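# Hang orange and blue cables in matching post hooks

## Task

On every double post, make sure the orange cable sits in the orange hook and the blue cable in the blue hook, each one beneath the hook's roof and behind its lip. Some posts start out wrong. Fix as many of them as you can without disturbing any cable that is already correctly seated.

## Robot and tools

ROBOTS. There are four identical i2rt Big YAM arms: arm1, arm2, arm3 and arm4. Each has six revolute joints, a two-finger gripper and a wrist camera (arm1_cam_wrist and so on). The fixed room cameras are cam_corner_a, cam_corner_b and cam_high. Reach is about 1.0 m from the joint1 axis.

FRAME. Every pose uses one shared scene frame, in metres, with its origin on the floor and +z up. The calibrated feet are: arm1 at (+0.651, +0.003, +0.784), facing -x. arm2 at (0.000, +0.645, +0.810), facing -y. arm3 at (-0.651, -0.008, +0.823), facing +x. arm4 at (-0.001, -0.653, +0.811), facing +y. In other words, each arm faces the centre. The table tops are at z=0.720. The point called 'hand' lies between the finger pads, about 1 cm short of the tips. The fingers point along the hand's +z axis and close along its y axis. hand_target is the hand pose implied by the joint targets currently held. The printed hand position can be off, more so at long reach.

move. Its top-level keys are arm1 to arm4 and cameras. Each arm key holds that arm's own part of the action. An arm you omit gets no new command, though it may still be pushing toward an earlier target. An arm part can contain the following:
- joints: an object of absolute targets, keyed by joint name. Angles are in radians and the gripper is in metres. The ranges are joint1_rad -2.879..2.879 (turns the arm about its foot, positive counter-clockwise seen from above), joint2_rad 0..3.141 (shoulder), joint3_rad 0..3.019 (elbow), joint4_rad -1.692..1.57 (hand pitch, positive tips the fingers up), joint5_rad -1.57..1.57 (sideways swing, positive toward the arm's right), joint6_rad -2.094..2.094 (roll, positive clockwise seen from behind) and gripper_m 0..0.093 (the gap between the fingertips).
- target: a single list of 7 numbers [x, y, z, qw, qx, qy, qz]. This is an absolute hand pose in the scene frame, with position in metres and a wxyz quaternion. The hand travels in a straight line from its hand_target toward it. When target is used, joints may contain only gripper_m; anything else is refused.
- speed: the top path speed in m/s, from 0.002 to 0.5, default 0.25. Rotation is capped at twice this value in rad/s. It is only valid together with target.
- min_time_s: 0.1 to 8 s. It sets a lower bound on how long this arm's joint motions take.
cameras: a list of camera names, or ["all"], or [] for none. If left out, you get no images after an action, and all images after a call with no action. An empty move call returns the full state of every arm, plus the images and the scene number.

MOTION BEHAVIOUR. All motions in a call start together. Hand paths in the same call finish together, paced by the slowest one, and each lasts 0.5 to 10 s. No action exceeds 15 s. Paths do not avoid obstacles or other arms. Each control step clamps the commanded pose to within 100 mm and 20 degrees of the measured pose. Hands lag, drift, can overshoot speed near full stretch, and often settle a centimetre or more off. Individual joints move at different rates, so joint-space moves can sweep wide. A target very close to the current reading may produce no movement.

RESULTS. The 'move' line gives each commanded arm 'done' or its worst status. joint_status and hand_status can read:
- off_target: the joint stopped short and may still be pushing.
- time_out: the arm keeps nearby targets and goes on pushing. Send each joint its reported position to relieve it.
- not_followed: the self-collision or inter-arm check withheld the joint targets; a hand target gets 'pose unreachable'.
- limit_stop_at_motor_heat: a heat stop got in the way, so resend the target.
on_its_own lists motion you did not command, where 'held at' is the target, not the reading. Arms listed as 'as last shown' were not part of this call; their status shows 'not commanded' and their other values repeat the last print. The 'pictures' line gives the order of the images, which can be slightly older than the state. Joint velocities are in rad/s (m/s for the gripper), and 'within noise' means the arm is still. Torques come in joint order and include gravity and offsets. Numbers 3 and 4 wrap at ±28 N m.

GRIPPER. When shut on nothing, the reading is 0.000 to 0.003. While gripping, it reads up to 0.005 below the part's width, or up to 0.002 above it. Commanding about 0.005 below the width at first touch gives full force, roughly 50 to 64 N per pad. To release, command well above the reading.

wait: seconds from 0 to 10, plus optional cameras. It sends no new commands. zoom_image: camera, and region [x0, y0, x1, y1] in pixels of that camera's latest image, at most 504 by 504. read_manual: section "licences" returns the licence text only. finished_scene: scene is the current scene's number. It cannot be undone, and any later calls go to the next scene.

AVOID. Do not knock objects off the work area or onto the floor. Do not press two robots together hard; closing a gripper on another arm's fingers counts as a press. Avoid slams, hard pushes into fixed things, and releasing parts while they are moving. The collision check can miss finger, housing and camera contacts. Long pushes, loads or stretched poses heat the motors. A MOTOR HOT line warns you, and at 100 °C the arm goes limp for 30 to 60 s. If a move or wait is refused, or blocked by a stop, the later move, wait and finished_scene calls in the same reply are skipped. An unknown key, however, only makes that one call invalid. The task must stay done after the robots let go.

Each tool is called after ">>>" as a command line: name --argument value for each argument, lists and objects as JSON in quotes; but a table of rows of numbers goes row by row, as --pt "numbers of a row", without its own name.

## Session

>>> move

Scene clock: 0.00 s.
Joint torques (N m): no reading
Heat: arm1: hottest joint4_rad 26 °C; arm2: hottest joint2_rad 26 °C; arm3: hottest joint1_rad 25 °C; arm4: hottest joint1_rad 27 °C.
Joint velocities: within noise
arm1.joint_positions: joint1_rad=-0.335 joint2_rad=+0.605 joint3_rad=+1.387 joint4_rad=-1.504 joint5_rad=-0.205 joint6_rad=-0.227 gripper_m=+0.09396
arm1.joint_status: not commanded
arm1.hand: x=+0.4499 y=+0.0447 z=+1.2938 quat_wxyz=(-0.033, +0.907, -0.025, -0.420) (m; scene frame)
arm1.hand_target: x=+0.4514 y=+0.0441 z=+1.3049 quat_wxyz=(-0.037, +0.901, -0.024, -0.431) (m; scene frame)
arm1.hand_status: not commanded
arm2.joint_positions: joint1_rad=-0.163 joint2_rad=+0.649 joint3_rad=+1.476 joint4_rad=-1.182 joint5_rad=+0.001 joint6_rad=-0.621 gripper_m=+0.09396
arm2.joint_status: not commanded
arm2.hand: x=-0.0328 y=+0.4043 z=+1.4221 quat_wxyz=(-0.233, -0.418, -0.701, +0.528) (m; scene frame)
arm2.hand_target: x=-0.0324 y=+0.4085 z=+1.4364 quat_wxyz=(-0.239, -0.414, -0.693, +0.540) (m; scene frame)
arm2.hand_status: not commanded
arm3.joint_positions: joint1_rad=+0.813 joint2_rad=+0.637 joint3_rad=+1.446 joint4_rad=-1.210 joint5_rad=+0.107 joint6_rad=-0.407 gripper_m=+0.09396
arm3.joint_status: not commanded
arm3.hand: x=-0.4606 y=+0.1666 z=+1.4097 quat_wxyz=(-0.543, +0.455, -0.703, -0.064) (m; scene frame)
arm3.hand_target: x=-0.4629 y=+0.1641 z=+1.4194 quat_wxyz=(-0.552, +0.451, -0.698, -0.066) (m; scene frame)
arm3.hand_status: not commanded
arm4.joint_positions: joint1_rad=-0.867 joint2_rad=+0.583 joint3_rad=+1.356 joint4_rad=-1.613 joint5_rad=+0.173 joint6_rad=+0.506 gripper_m=+0.09396
arm4.joint_status: not commanded
arm4.hand: x=+0.1604 y=-0.5657 z=+1.2911 quat_wxyz=(-0.342, +0.042, -0.930, -0.129) (m; scene frame)
arm4.hand_target: x=+0.1595 y=-0.5664 z=+1.3038 quat_wxyz=(-0.354, +0.040, -0.924, -0.138) (m; scene frame)
arm4.hand_status: not commanded
pictures: arm1_cam_wrist, arm2_cam_wrist, arm3_cam_wrist, arm4_cam_wrist, cam_corner_a, cam_corner_b, cam_high
Images, in order (width x height): arm1_cam_wrist 672x504, arm2_cam_wrist 672x504, arm3_cam_wrist 672x504, arm4_cam_wrist 672x504, cam_corner_a 504x504, cam_corner_b 504x504, cam_high 504x504.

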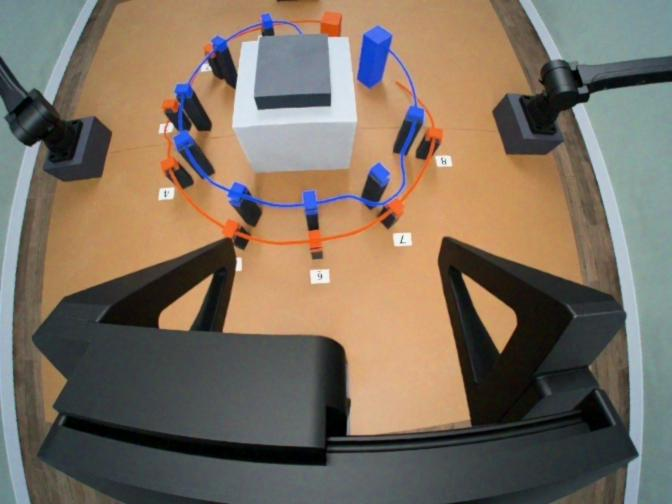

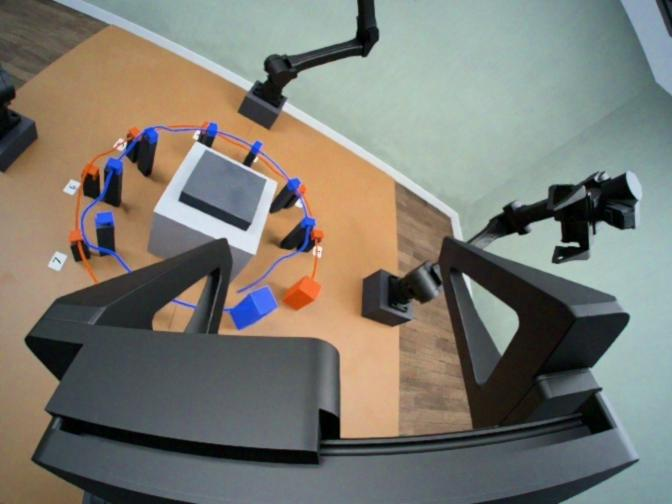

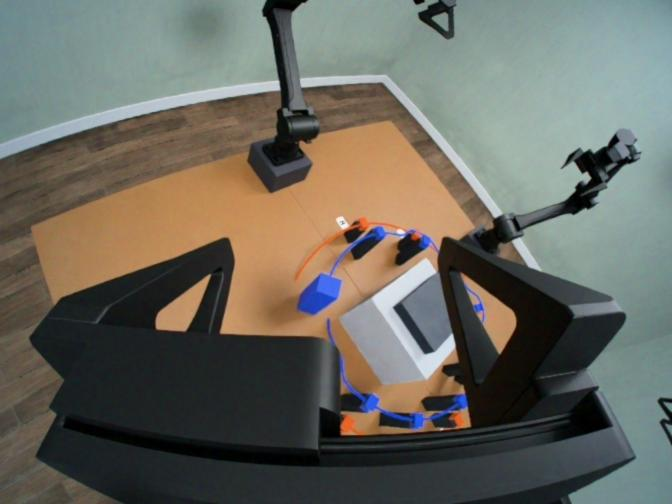

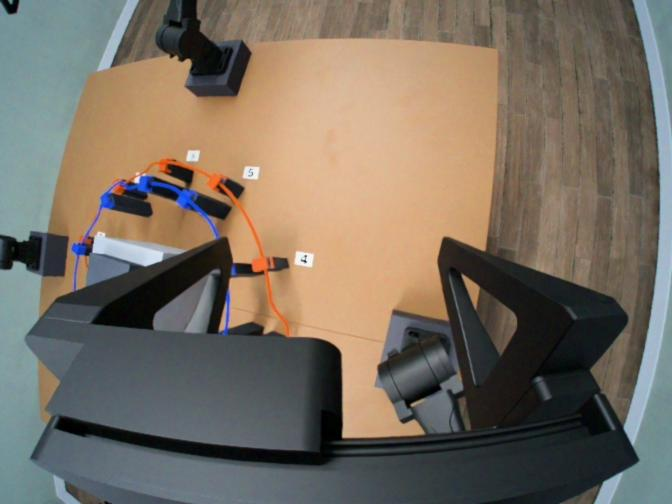

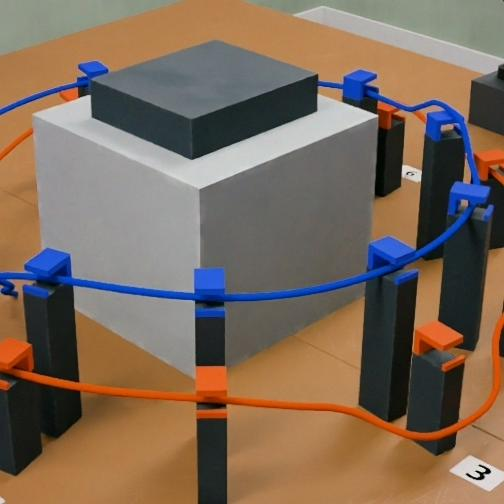

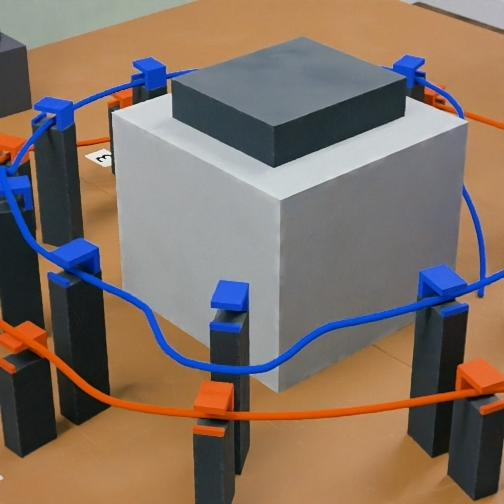

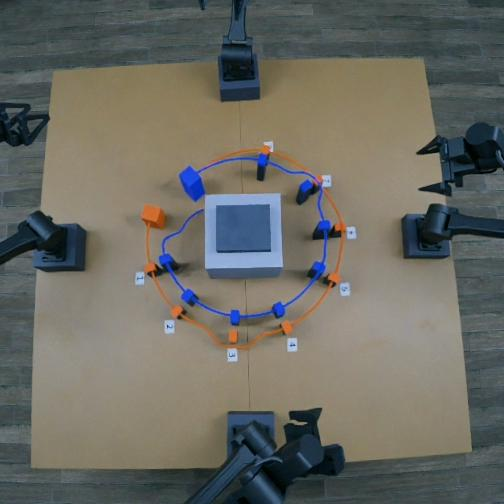

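>>> zoom_image --camera "cam_high" --region '[120, 130, 250, 260]'

>>> zoom_image --camera "cam_high" --region '[230, 130, 360, 260]'

>>> zoom_image --camera "cam_high" --region '[130, 240, 260, 370]'

>>> zoom_image --camera "cam_high" --region '[230, 240, 360, 370]'

>>> zoom_image --camera "cam_corner_a" --region '[0, 220, 252, 504]'

>>> zoom_image --camera "cam_corner_a" --region '[300, 50, 504, 300]'

>>> zoom_image --camera "cam_corner_a" --region '[330, 220, 504, 504]'

>>> zoom_image --camera "cam_corner_b" --region '[0, 40, 252, 292]'

>>> zoom_image --camera "cam_corner_b" --region '[0, 252, 252, 504]'

>>> zoom_image --camera "cam_corner_b" --region '[252, 252, 504, 504]'

>>> zoom_image --camera "cam_corner_b" --region '[352, 30, 504, 182]'

>>> zoom_image --camera "cam_corner_a" --region '[0, 30, 150, 180]'

Scaled by 3.877 from the camera's 504x504 image, which has a finer 720x720 frame.

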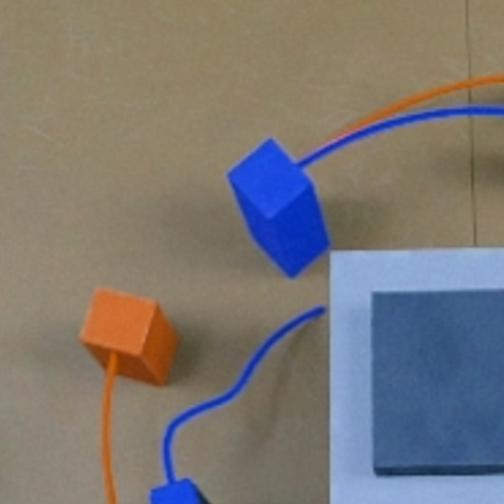

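Scaled by 3.877 from the camera's 504x504 image, which has a finer 720x720 frame.

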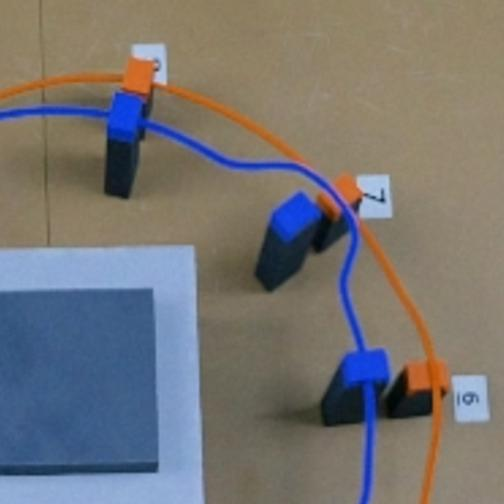

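Scaled by 3.877 from the camera's 504x504 image, which has a finer 720x720 frame.

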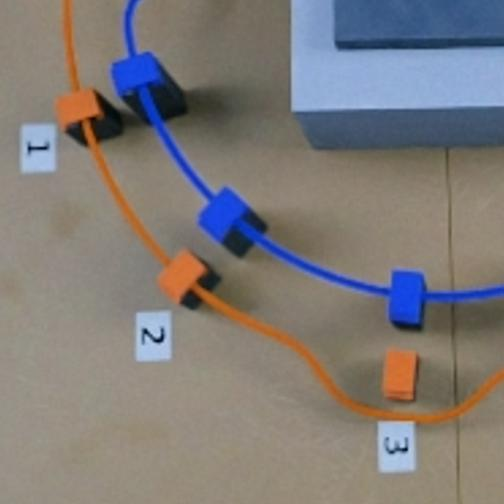

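Scaled by 3.877 from the camera's 504x504 image, which has a finer 720x720 frame.

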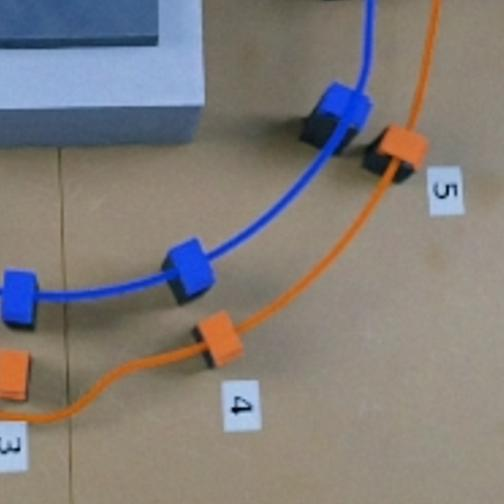

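Scaled by 1.775 from the camera's 504x504 image, which has a finer 720x720 frame.

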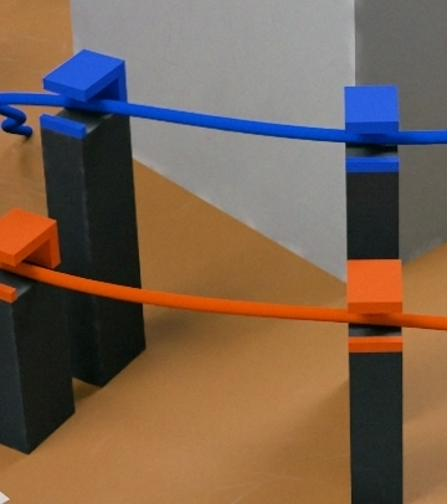

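Scaled by 2.016 from the camera's 504x504 image, which has a finer 720x720 frame.

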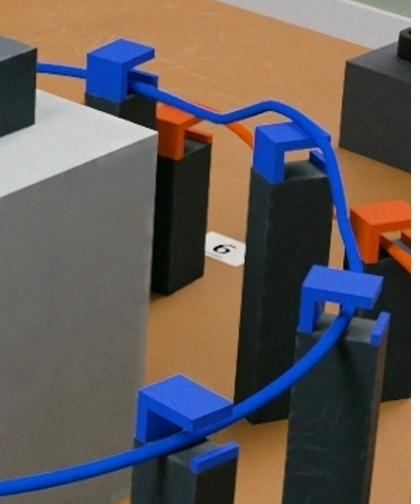

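Scaled by 1.775 from the camera's 504x504 image, which has a finer 720x720 frame.

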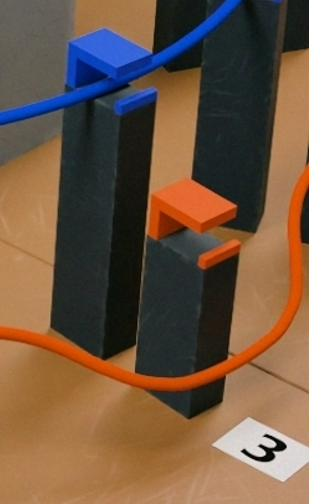

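Scaled by 2.000 from the camera's 504x504 image, which has a finer 720x720 frame.

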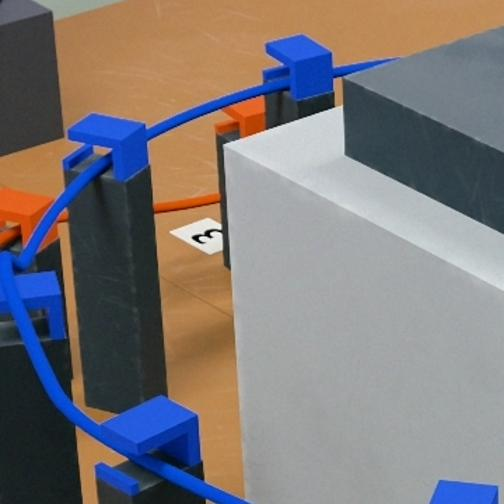

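Scaled by 2.000 from the camera's 504x504 image, which has a finer 720x720 frame.

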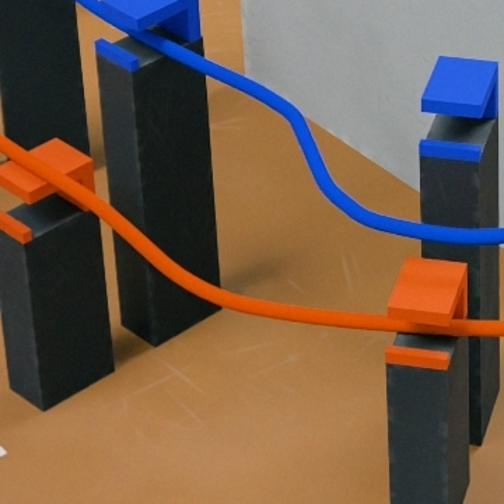

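Scaled by 2.000 from the camera's 504x504 image, which has a finer 720x720 frame.

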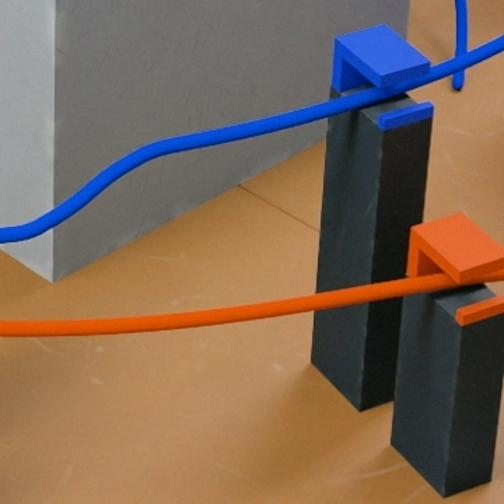

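Scaled by 3.316 from the camera's 504x504 image, which has a finer 720x720 frame.

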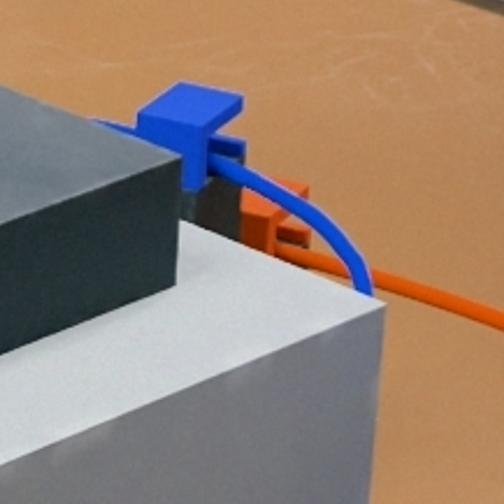

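Scaled by 3.360 from the camera's 504x504 image, which has a finer 720x720 frame.

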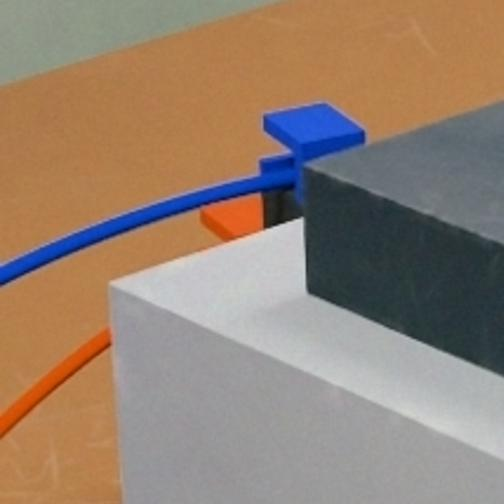

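>>> zoom_image --camera "cam_high" --region '[300, 180, 360, 240]'

>>> zoom_image --camera "cam_high" --region '[300, 240, 360, 300]'

>>> zoom_image --camera "cam_corner_b" --region '[0, 130, 110, 240]'

>>> zoom_image --camera "cam_corner_b" --region '[0, 230, 110, 400]'

>>> zoom_image --camera "cam_corner_a" --region '[400, 80, 504, 240]'

>>> zoom_image --camera "cam_corner_a" --region '[330, 50, 434, 200]'

>>> zoom_image --camera "cam_corner_b" --region '[400, 230, 504, 430]'

>>> zoom_image --camera "cam_high" --region '[240, 130, 300, 190]'

>>> zoom_image --camera "cam_high" --region '[140, 240, 210, 330]'

>>> zoom_image --camera "arm1_cam_wrist" --region '[220, 160, 340, 270]'

>>> zoom_image --camera "arm1_cam_wrist" --region '[340, 90, 460, 240]'

>>> zoom_image --camera "arm1_cam_wrist" --region '[140, 20, 260, 270]'

>>> zoom_image --camera "arm2_cam_wrist" --region '[40, 100, 340, 340]'

>>> zoom_image --camera "arm3_cam_wrist" --region '[280, 200, 500, 440]'

>>> zoom_image --camera "arm4_cam_wrist" --region '[60, 140, 320, 340]'

Scaled by 8.400 from the camera's 504x504 image, which has a finer 720x720 frame.

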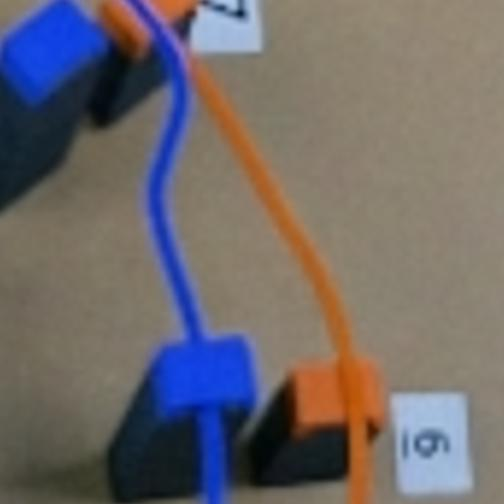

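Scaled by 8.400 from the camera's 504x504 image, which has a finer 720x720 frame.

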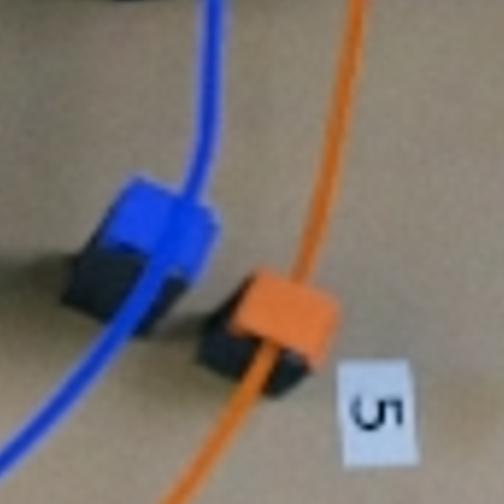

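Scaled by 4.582 from the camera's 504x504 image, which has a finer 720x720 frame.

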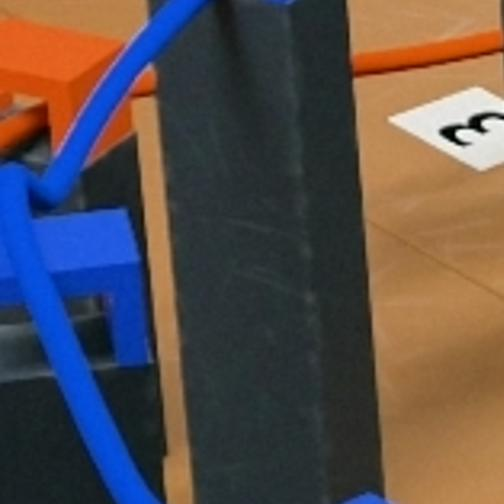

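Scaled by 2.965 from the camera's 504x504 image, which has a finer 720x720 frame.

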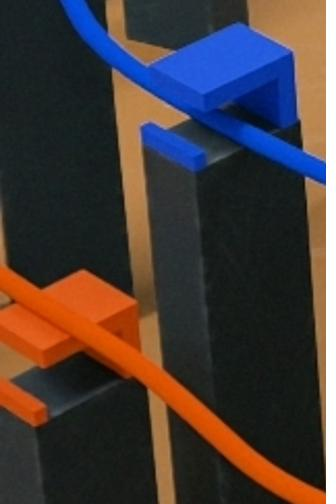

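Scaled by 3.150 from the camera's 504x504 image, which has a finer 720x720 frame.

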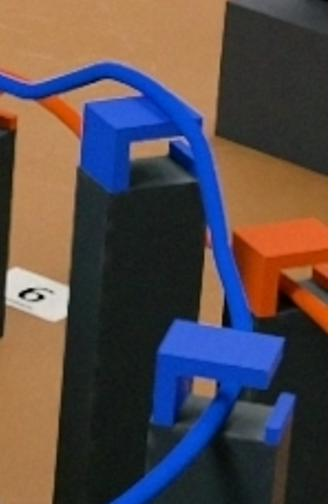

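Scaled by 3.360 from the camera's 504x504 image, which has a finer 720x720 frame.

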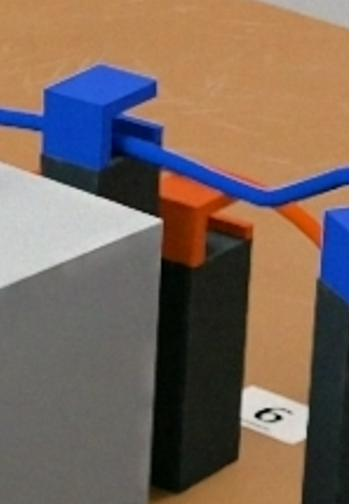

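Scaled by 2.520 from the camera's 504x504 image, which has a finer 720x720 frame.

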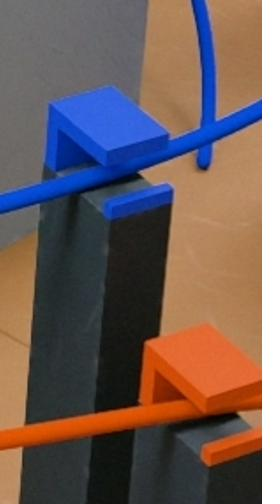

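Scaled by 8.400 from the camera's 504x504 image, which has a finer 720x720 frame.

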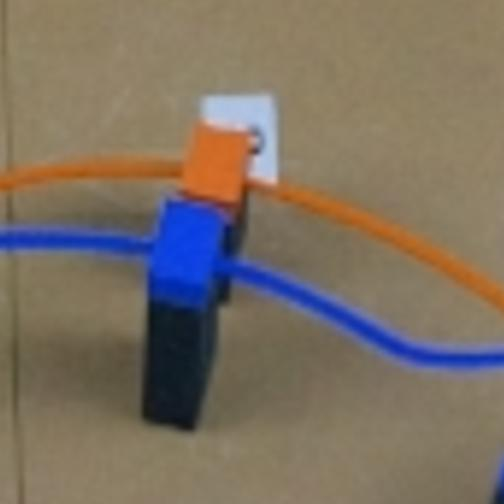

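Scaled by 5.600 from the camera's 504x504 image, which has a finer 720x720 frame.

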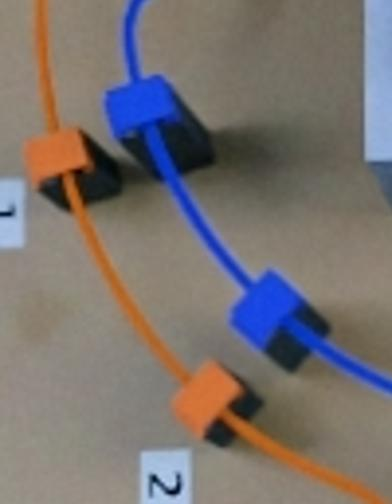

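Scaled by 4.200 from the camera's 672x504 image, which has a finer 960x720 frame.

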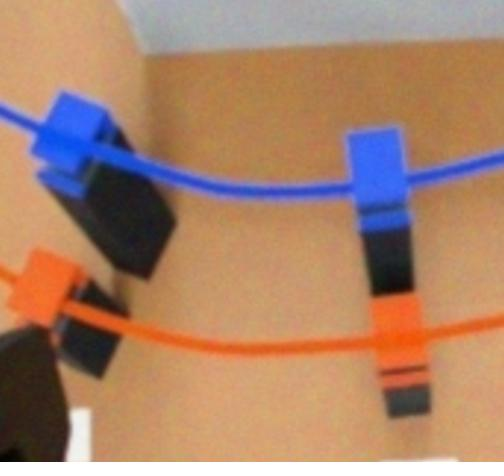

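Scaled by 3.360 from the camera's 672x504 image, which has a finer 960x720 frame.

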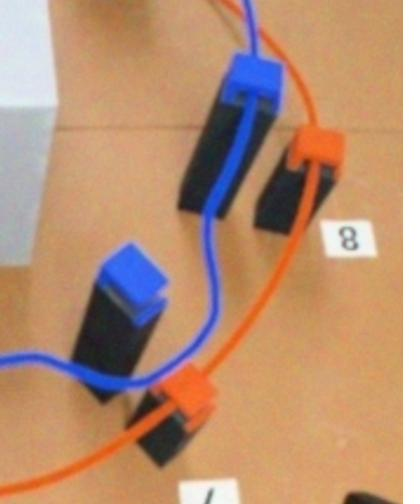

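Scaled by 2.016 from the camera's 672x504 image, which has a finer 960x720 frame.

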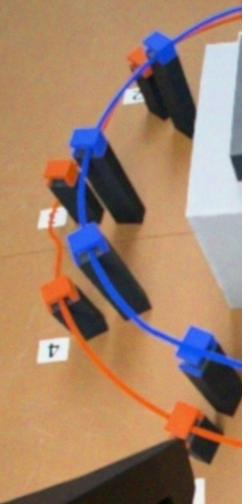

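Scaled by 1.680 from the camera's 672x504 image, which has a finer 960x720 frame.

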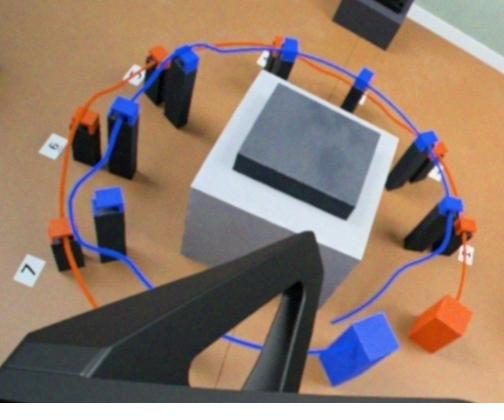

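Scaled by 2.100 from the camera's 672x504 image, which has a finer 960x720 frame.

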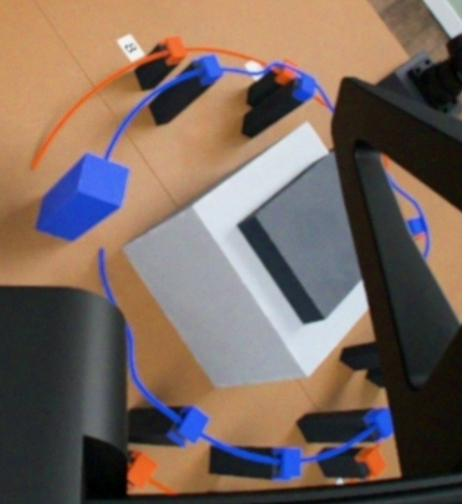

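Scaled by 1.938 from the camera's 672x504 image, which has a finer 960x720 frame.

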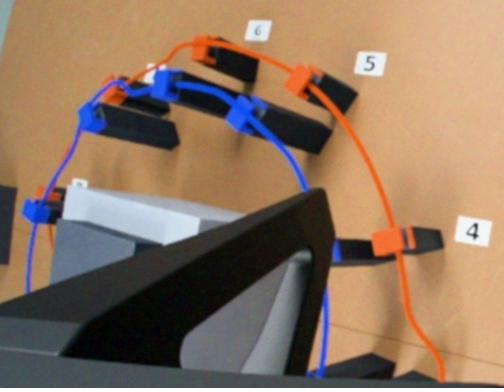

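>>> zoom_image --camera "arm1_cam_wrist" --region '[0, 60, 160, 220]'

>>> zoom_image --camera "arm1_cam_wrist" --region '[450, 30, 610, 190]'

>>> zoom_image --camera "arm1_cam_wrist" --region '[130, 0, 450, 290]'

>>> zoom_image --camera "cam_high" --region '[380, 180, 480, 280]'

>>> zoom_image --camera "cam_high" --region '[10, 190, 110, 290]'

>>> zoom_image --camera "cam_high" --region '[190, 30, 290, 130]'

>>> zoom_image --camera "cam_high" --region '[200, 380, 320, 500]'

Scaled by 3.150 from the camera's 672x504 image, which has a finer 960x720 frame.

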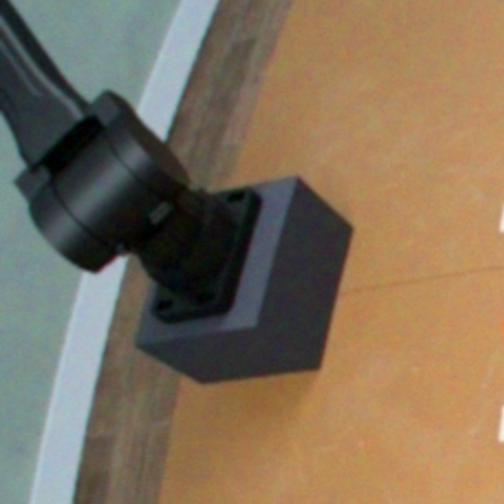

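Scaled by 3.150 from the camera's 672x504 image, which has a finer 960x720 frame.

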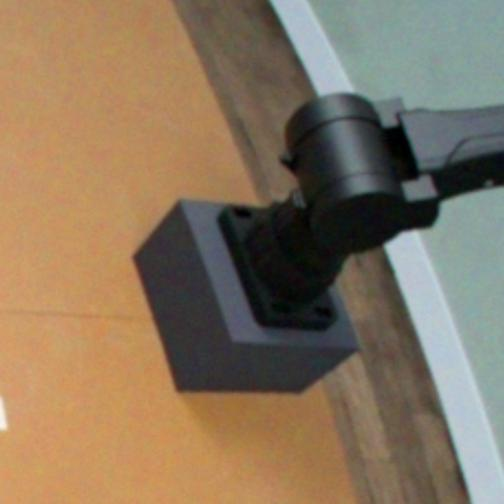

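Scaled by 1.575 from the camera's 672x504 image, which has a finer 960x720 frame.

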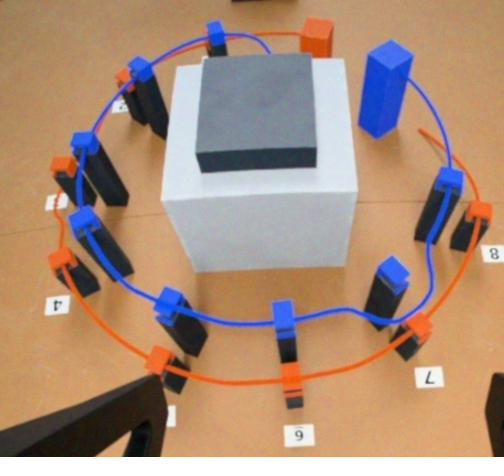

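Scaled by 5.040 from the camera's 504x504 image, which has a finer 720x720 frame.

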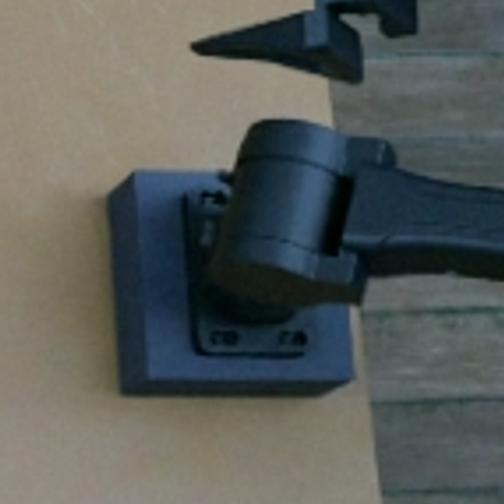

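Scaled by 5.040 from the camera's 504x504 image, which has a finer 720x720 frame.

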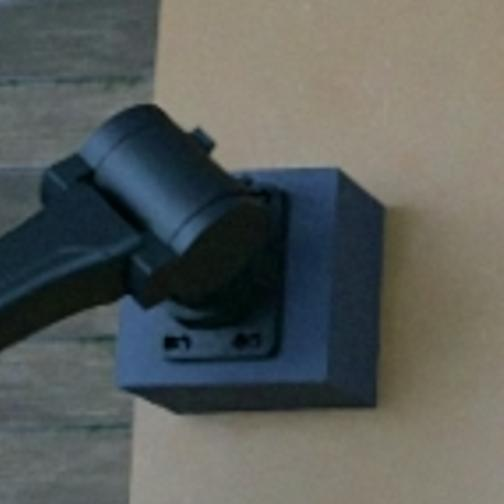

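Scaled by 5.040 from the camera's 504x504 image, which has a finer 720x720 frame.

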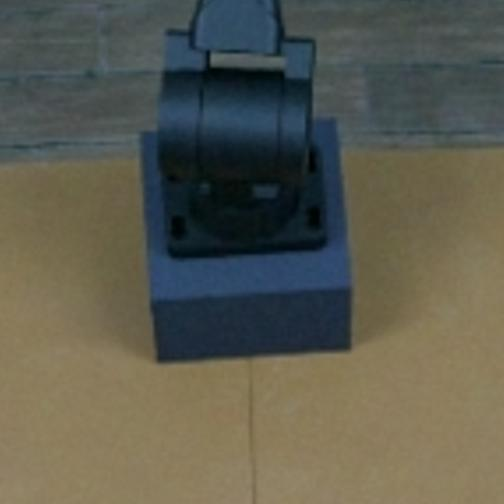

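Scaled by 4.200 from the camera's 504x504 image, which has a finer 720x720 frame.

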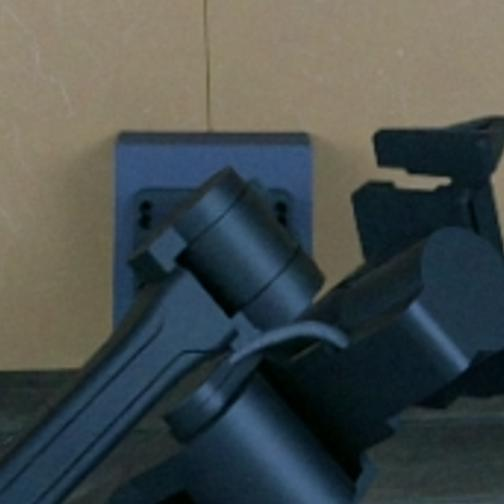

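>>> zoom_image --camera "cam_corner_a" --region '[404, 304, 504, 464]'

>>> zoom_image --camera "cam_corner_a" --region '[170, 250, 250, 450]'

>>> zoom_image --camera "cam_corner_b" --region '[180, 270, 270, 450]'

>>> zoom_image --camera "cam_corner_b" --region '[0, 200, 60, 260]'

>>> zoom_image --camera "cam_corner_a" --region '[410, 90, 504, 184]'

>>> zoom_image --camera "cam_corner_b" --region '[60, 220, 120, 280]'

>>> zoom_image --camera "cam_corner_b" --region '[0, 100, 60, 180]'

Scaled by 3.150 from the camera's 504x504 image, which has a finer 720x720 frame.

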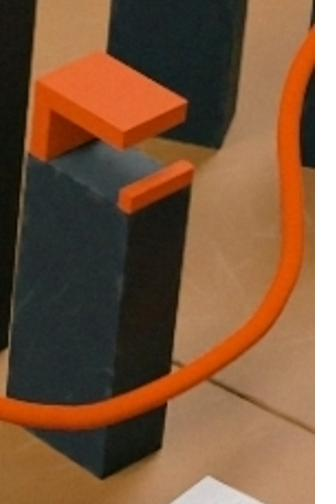

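Scaled by 2.520 from the camera's 504x504 image, which has a finer 720x720 frame.

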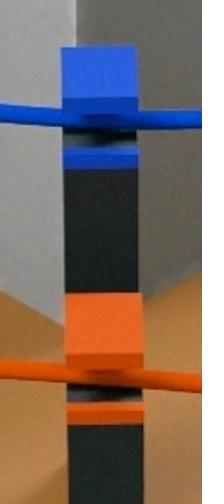

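Scaled by 2.800 from the camera's 504x504 image, which has a finer 720x720 frame.

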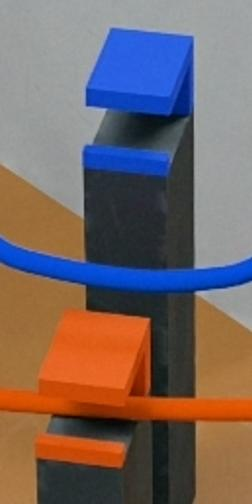

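Scaled by 8.400 from the camera's 504x504 image, which has a finer 720x720 frame.

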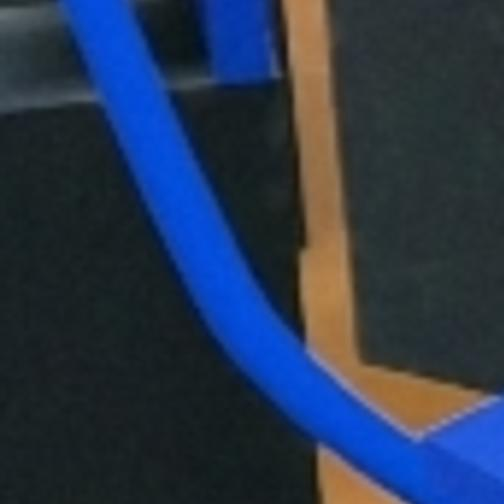

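Scaled by 5.362 from the camera's 504x504 image, which has a finer 720x720 frame.

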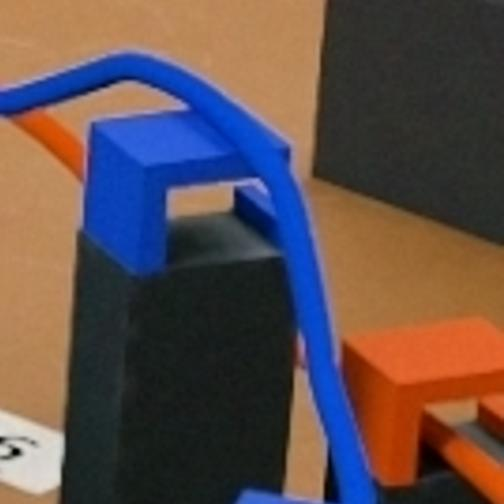

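Scaled by 8.400 from the camera's 504x504 image, which has a finer 720x720 frame.

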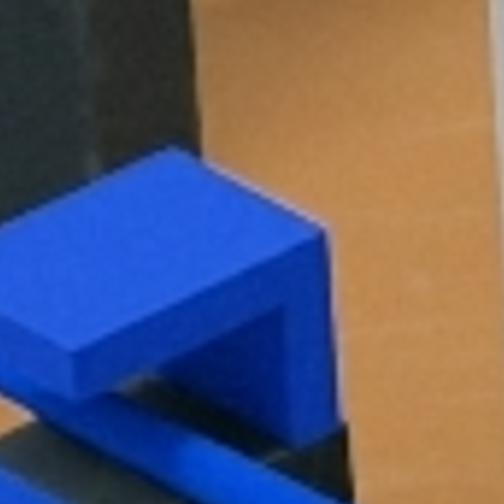

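Scaled by 6.300 from the camera's 504x504 image, which has a finer 720x720 frame.

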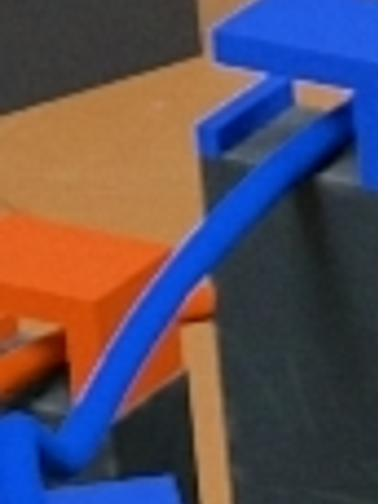

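>>> move --arm4 '{"joints": {"joint1_rad": -0.008, "joint2_rad": 0.716, "joint3_rad": 0.38, "joint4_rad": -0.712, "joint5_rad": 0, "joint6_rad": 1.57, "gripper_m": 0.06}, "min_time_s": 3}' --arm1 '{"joints": {"joint1_rad": 0.126, "joint2_rad": 0.808, "joint3_rad": 0.405, "joint4_rad": -0.644, "joint5_rad": 0, "joint6_rad": -1.57, "gripper_m": 0.06}, "min_time_s": 3}' --cameras '["arm4_cam_wrist", "arm1_cam_wrist", "cam_corner_a", "cam_corner_b", "cam_high"]'

Scene clock: 646.53 s.
Joint torques (N m): arm1=[2.26 -1.79 8.58 1.46 0.17 -0.03] | arm2=[0.97 3.43 10.02 2.28 -0.09 -0.09] | arm3=[1.61 2.49 11.41 1.58 -0.01 0.02] | arm4=[0.79 0.91 10.71 1.62 0.06 -0.01]
Heat: arm1: hottest joint3_rad 33 °C; arm2: hottest joint3_rad 33 °C; arm3: hottest joint3_rad 44 °C; arm4: hottest joint3_rad 38 °C.
move: arm1 done; arm4 done
Joint velocities: within noise
arm1.joint_positions: joint1_rad=+0.115 joint2_rad=+0.800 joint3_rad=+0.405 joint4_rad=-0.660 joint5_rad=-0.002 joint6_rad=-1.562 gripper_m=+0.06009
arm1.joint_status: all done
arm1.hand: x=+0.3704 y=-0.0174 z=+0.8713 quat_wxyz=(-0.173, +0.661, +0.706, -0.188) (m; scene frame)
arm1.hand_target: x=+0.3676 y=-0.0204 z=+0.8710 quat_wxyz=(-0.176, +0.654, +0.711, -0.191) (m; scene frame)
arm1.hand_status: not commanded
arm2.joint_positions: joint1_rad=-0.163 joint2_rad=+0.649 joint3_rad=+1.476 joint4_rad=-1.183 joint5_rad=+0.001 joint6_rad=-0.621 gripper_m=+0.09396
arm2.joint_status: not commanded
arm2.hand: x=-0.0328 y=+0.4044 z=+1.4220 quat_wxyz=(-0.233, -0.418, -0.701, +0.528) (m; scene frame)
arm2.hand_target: x=-0.0324 y=+0.4086 z=+1.4363 quat_wxyz=(-0.239, -0.414, -0.693, +0.540) (m; scene frame)
arm2.hand_status: not commanded
arm3: as last shown
arm4.joint_positions: joint1_rad=-0.020 joint2_rad=+0.710 joint3_rad=+0.375 joint4_rad=-0.729 joint5_rad=+0.002 joint6_rad=+1.561 gripper_m=+0.06008
arm4.joint_status: all done
arm4.hand: x=+0.0160 y=-0.3931 z=+0.8978 quat_wxyz=(-0.010, -0.025, -0.968, -0.250) (m; scene frame)
arm4.hand_target: x=+0.0128 y=-0.3878 z=+0.9009 quat_wxyz=(-0.006, -0.023, -0.966, -0.258) (m; scene frame)
arm4.hand_status: not commanded
pictures: arm1_cam_wrist, arm4_cam_wrist, cam_corner_a, cam_corner_b, cam_high
Images, in order (width x height): arm1_cam_wrist 672x504, arm4_cam_wrist 672x504, cam_corner_a 504x504, cam_corner_b 504x504, cam_high 504x504.

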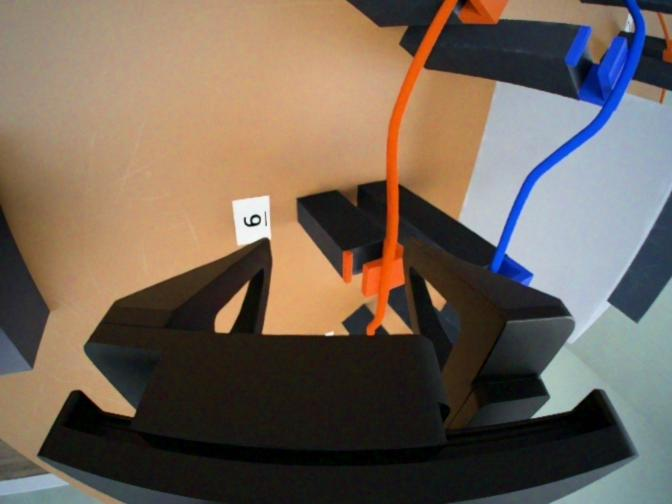

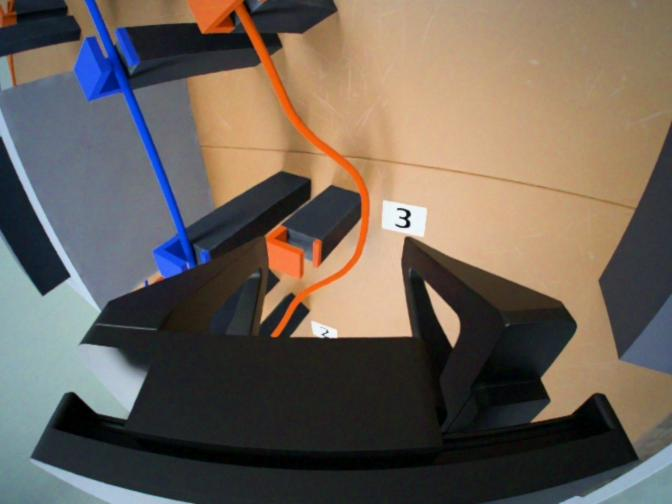

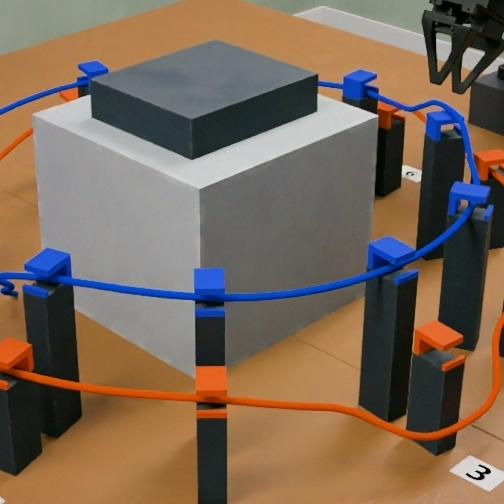

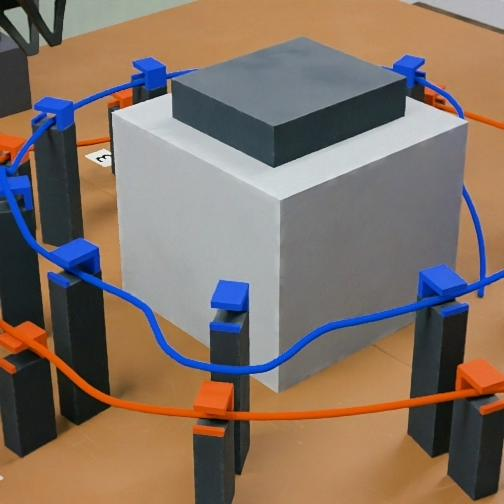

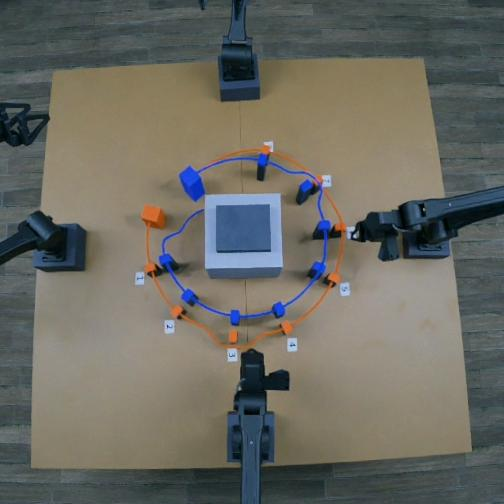

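>>> move --arm4 '{"target": [0.006, -0.327, 0.814, -0.006, -0.023, -0.966, -0.258], "speed": 0.15}' --arm1 '{"target": [0.326, -0.021, 0.861, -0.176, 0.654, 0.711, -0.191], "speed": 0.15}' --cameras '["arm4_cam_wrist", "arm1_cam_wrist", "cam_corner_a"]'

Scene clock: 826.53 s.
Joint torques (N m): arm1=[0.67 -3.14 11.62 1.37 -0.03 -0.01] | arm2=[1.14 3.55 9.95 2.25 -0.08 -0.08] | arm3=[1.61 2.49 11.41 1.59 -0.01 0.02] | arm4=[0.62 -3.49 8.46 1.48 0.19 0]
Heat: arm1: hottest joint3_rad 33 °C; arm2: hottest joint3_rad 34 °C; arm3: hottest joint3_rad 46 °C; arm4: hottest joint3_rad 38 °C.
move: arm1 off_target; arm4 off_target
Joint velocities: within noise
arm1.joint_positions: joint1_rad=+0.115 joint2_rad=+0.977 joint3_rad=+0.412 joint4_rad=-0.537 joint5_rad=-0.004 joint6_rad=-1.573 gripper_m=+0.06009
arm1.joint_status: not commanded
arm1.hand: x=+0.3511 y=-0.0192 z=+0.8411 quat_wxyz=(-0.158, +0.661, +0.714, -0.172) (m; scene frame)
arm1.hand_target: x=+0.3278 y=-0.0209 z=+0.8619 quat_wxyz=(-0.176, +0.654, +0.711, -0.191) (m; scene frame)
arm1.hand_status: off_target (0.032 m and 3.1 deg from the pose sent, 0.046 m and 1.1 deg at the start)
arm2, arm3: as last shown
arm4.joint_positions: joint1_rad=+0.021 joint2_rad=+1.210 joint3_rad=+0.335 joint4_rad=-0.199 joint5_rad=+0.017 joint6_rad=+1.596 gripper_m=+0.06008
arm4.joint_status: not commanded
arm4.hand: x=+0.0093 y=-0.3381 z=+0.8089 quat_wxyz=(-0.008, -0.024, -0.969, -0.246) (m; scene frame)
arm4.hand_target: x=+0.0059 y=-0.3273 z=+0.8144 quat_wxyz=(-0.006, -0.023, -0.966, -0.258) (m; scene frame)
arm4.hand_status: off_target (0.013 m and 1.4 deg from the pose sent, 0.107 m and 1.0 deg at the start)
pictures: arm1_cam_wrist, arm4_cam_wrist, cam_corner_a
Images, in order (width x height): arm1_cam_wrist 672x504, arm4_cam_wrist 672x504, cam_corner_a 504x504.

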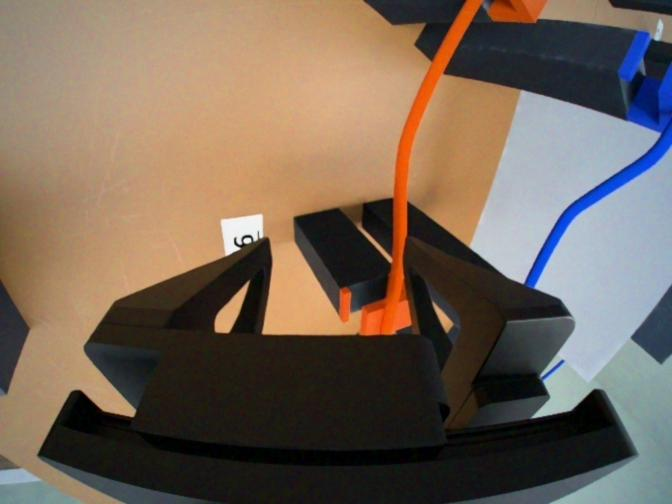

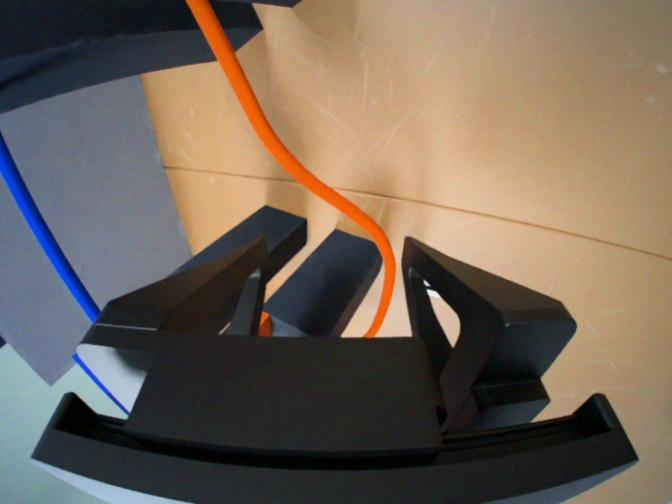

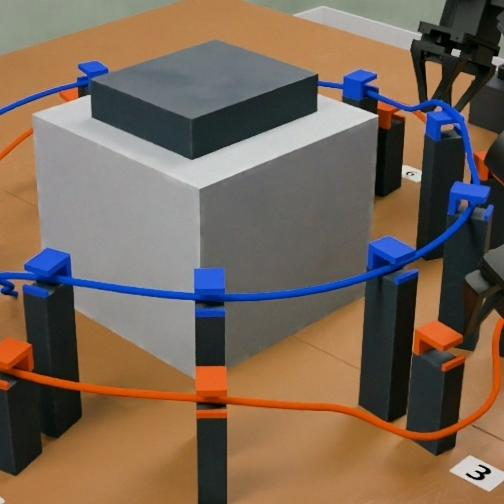

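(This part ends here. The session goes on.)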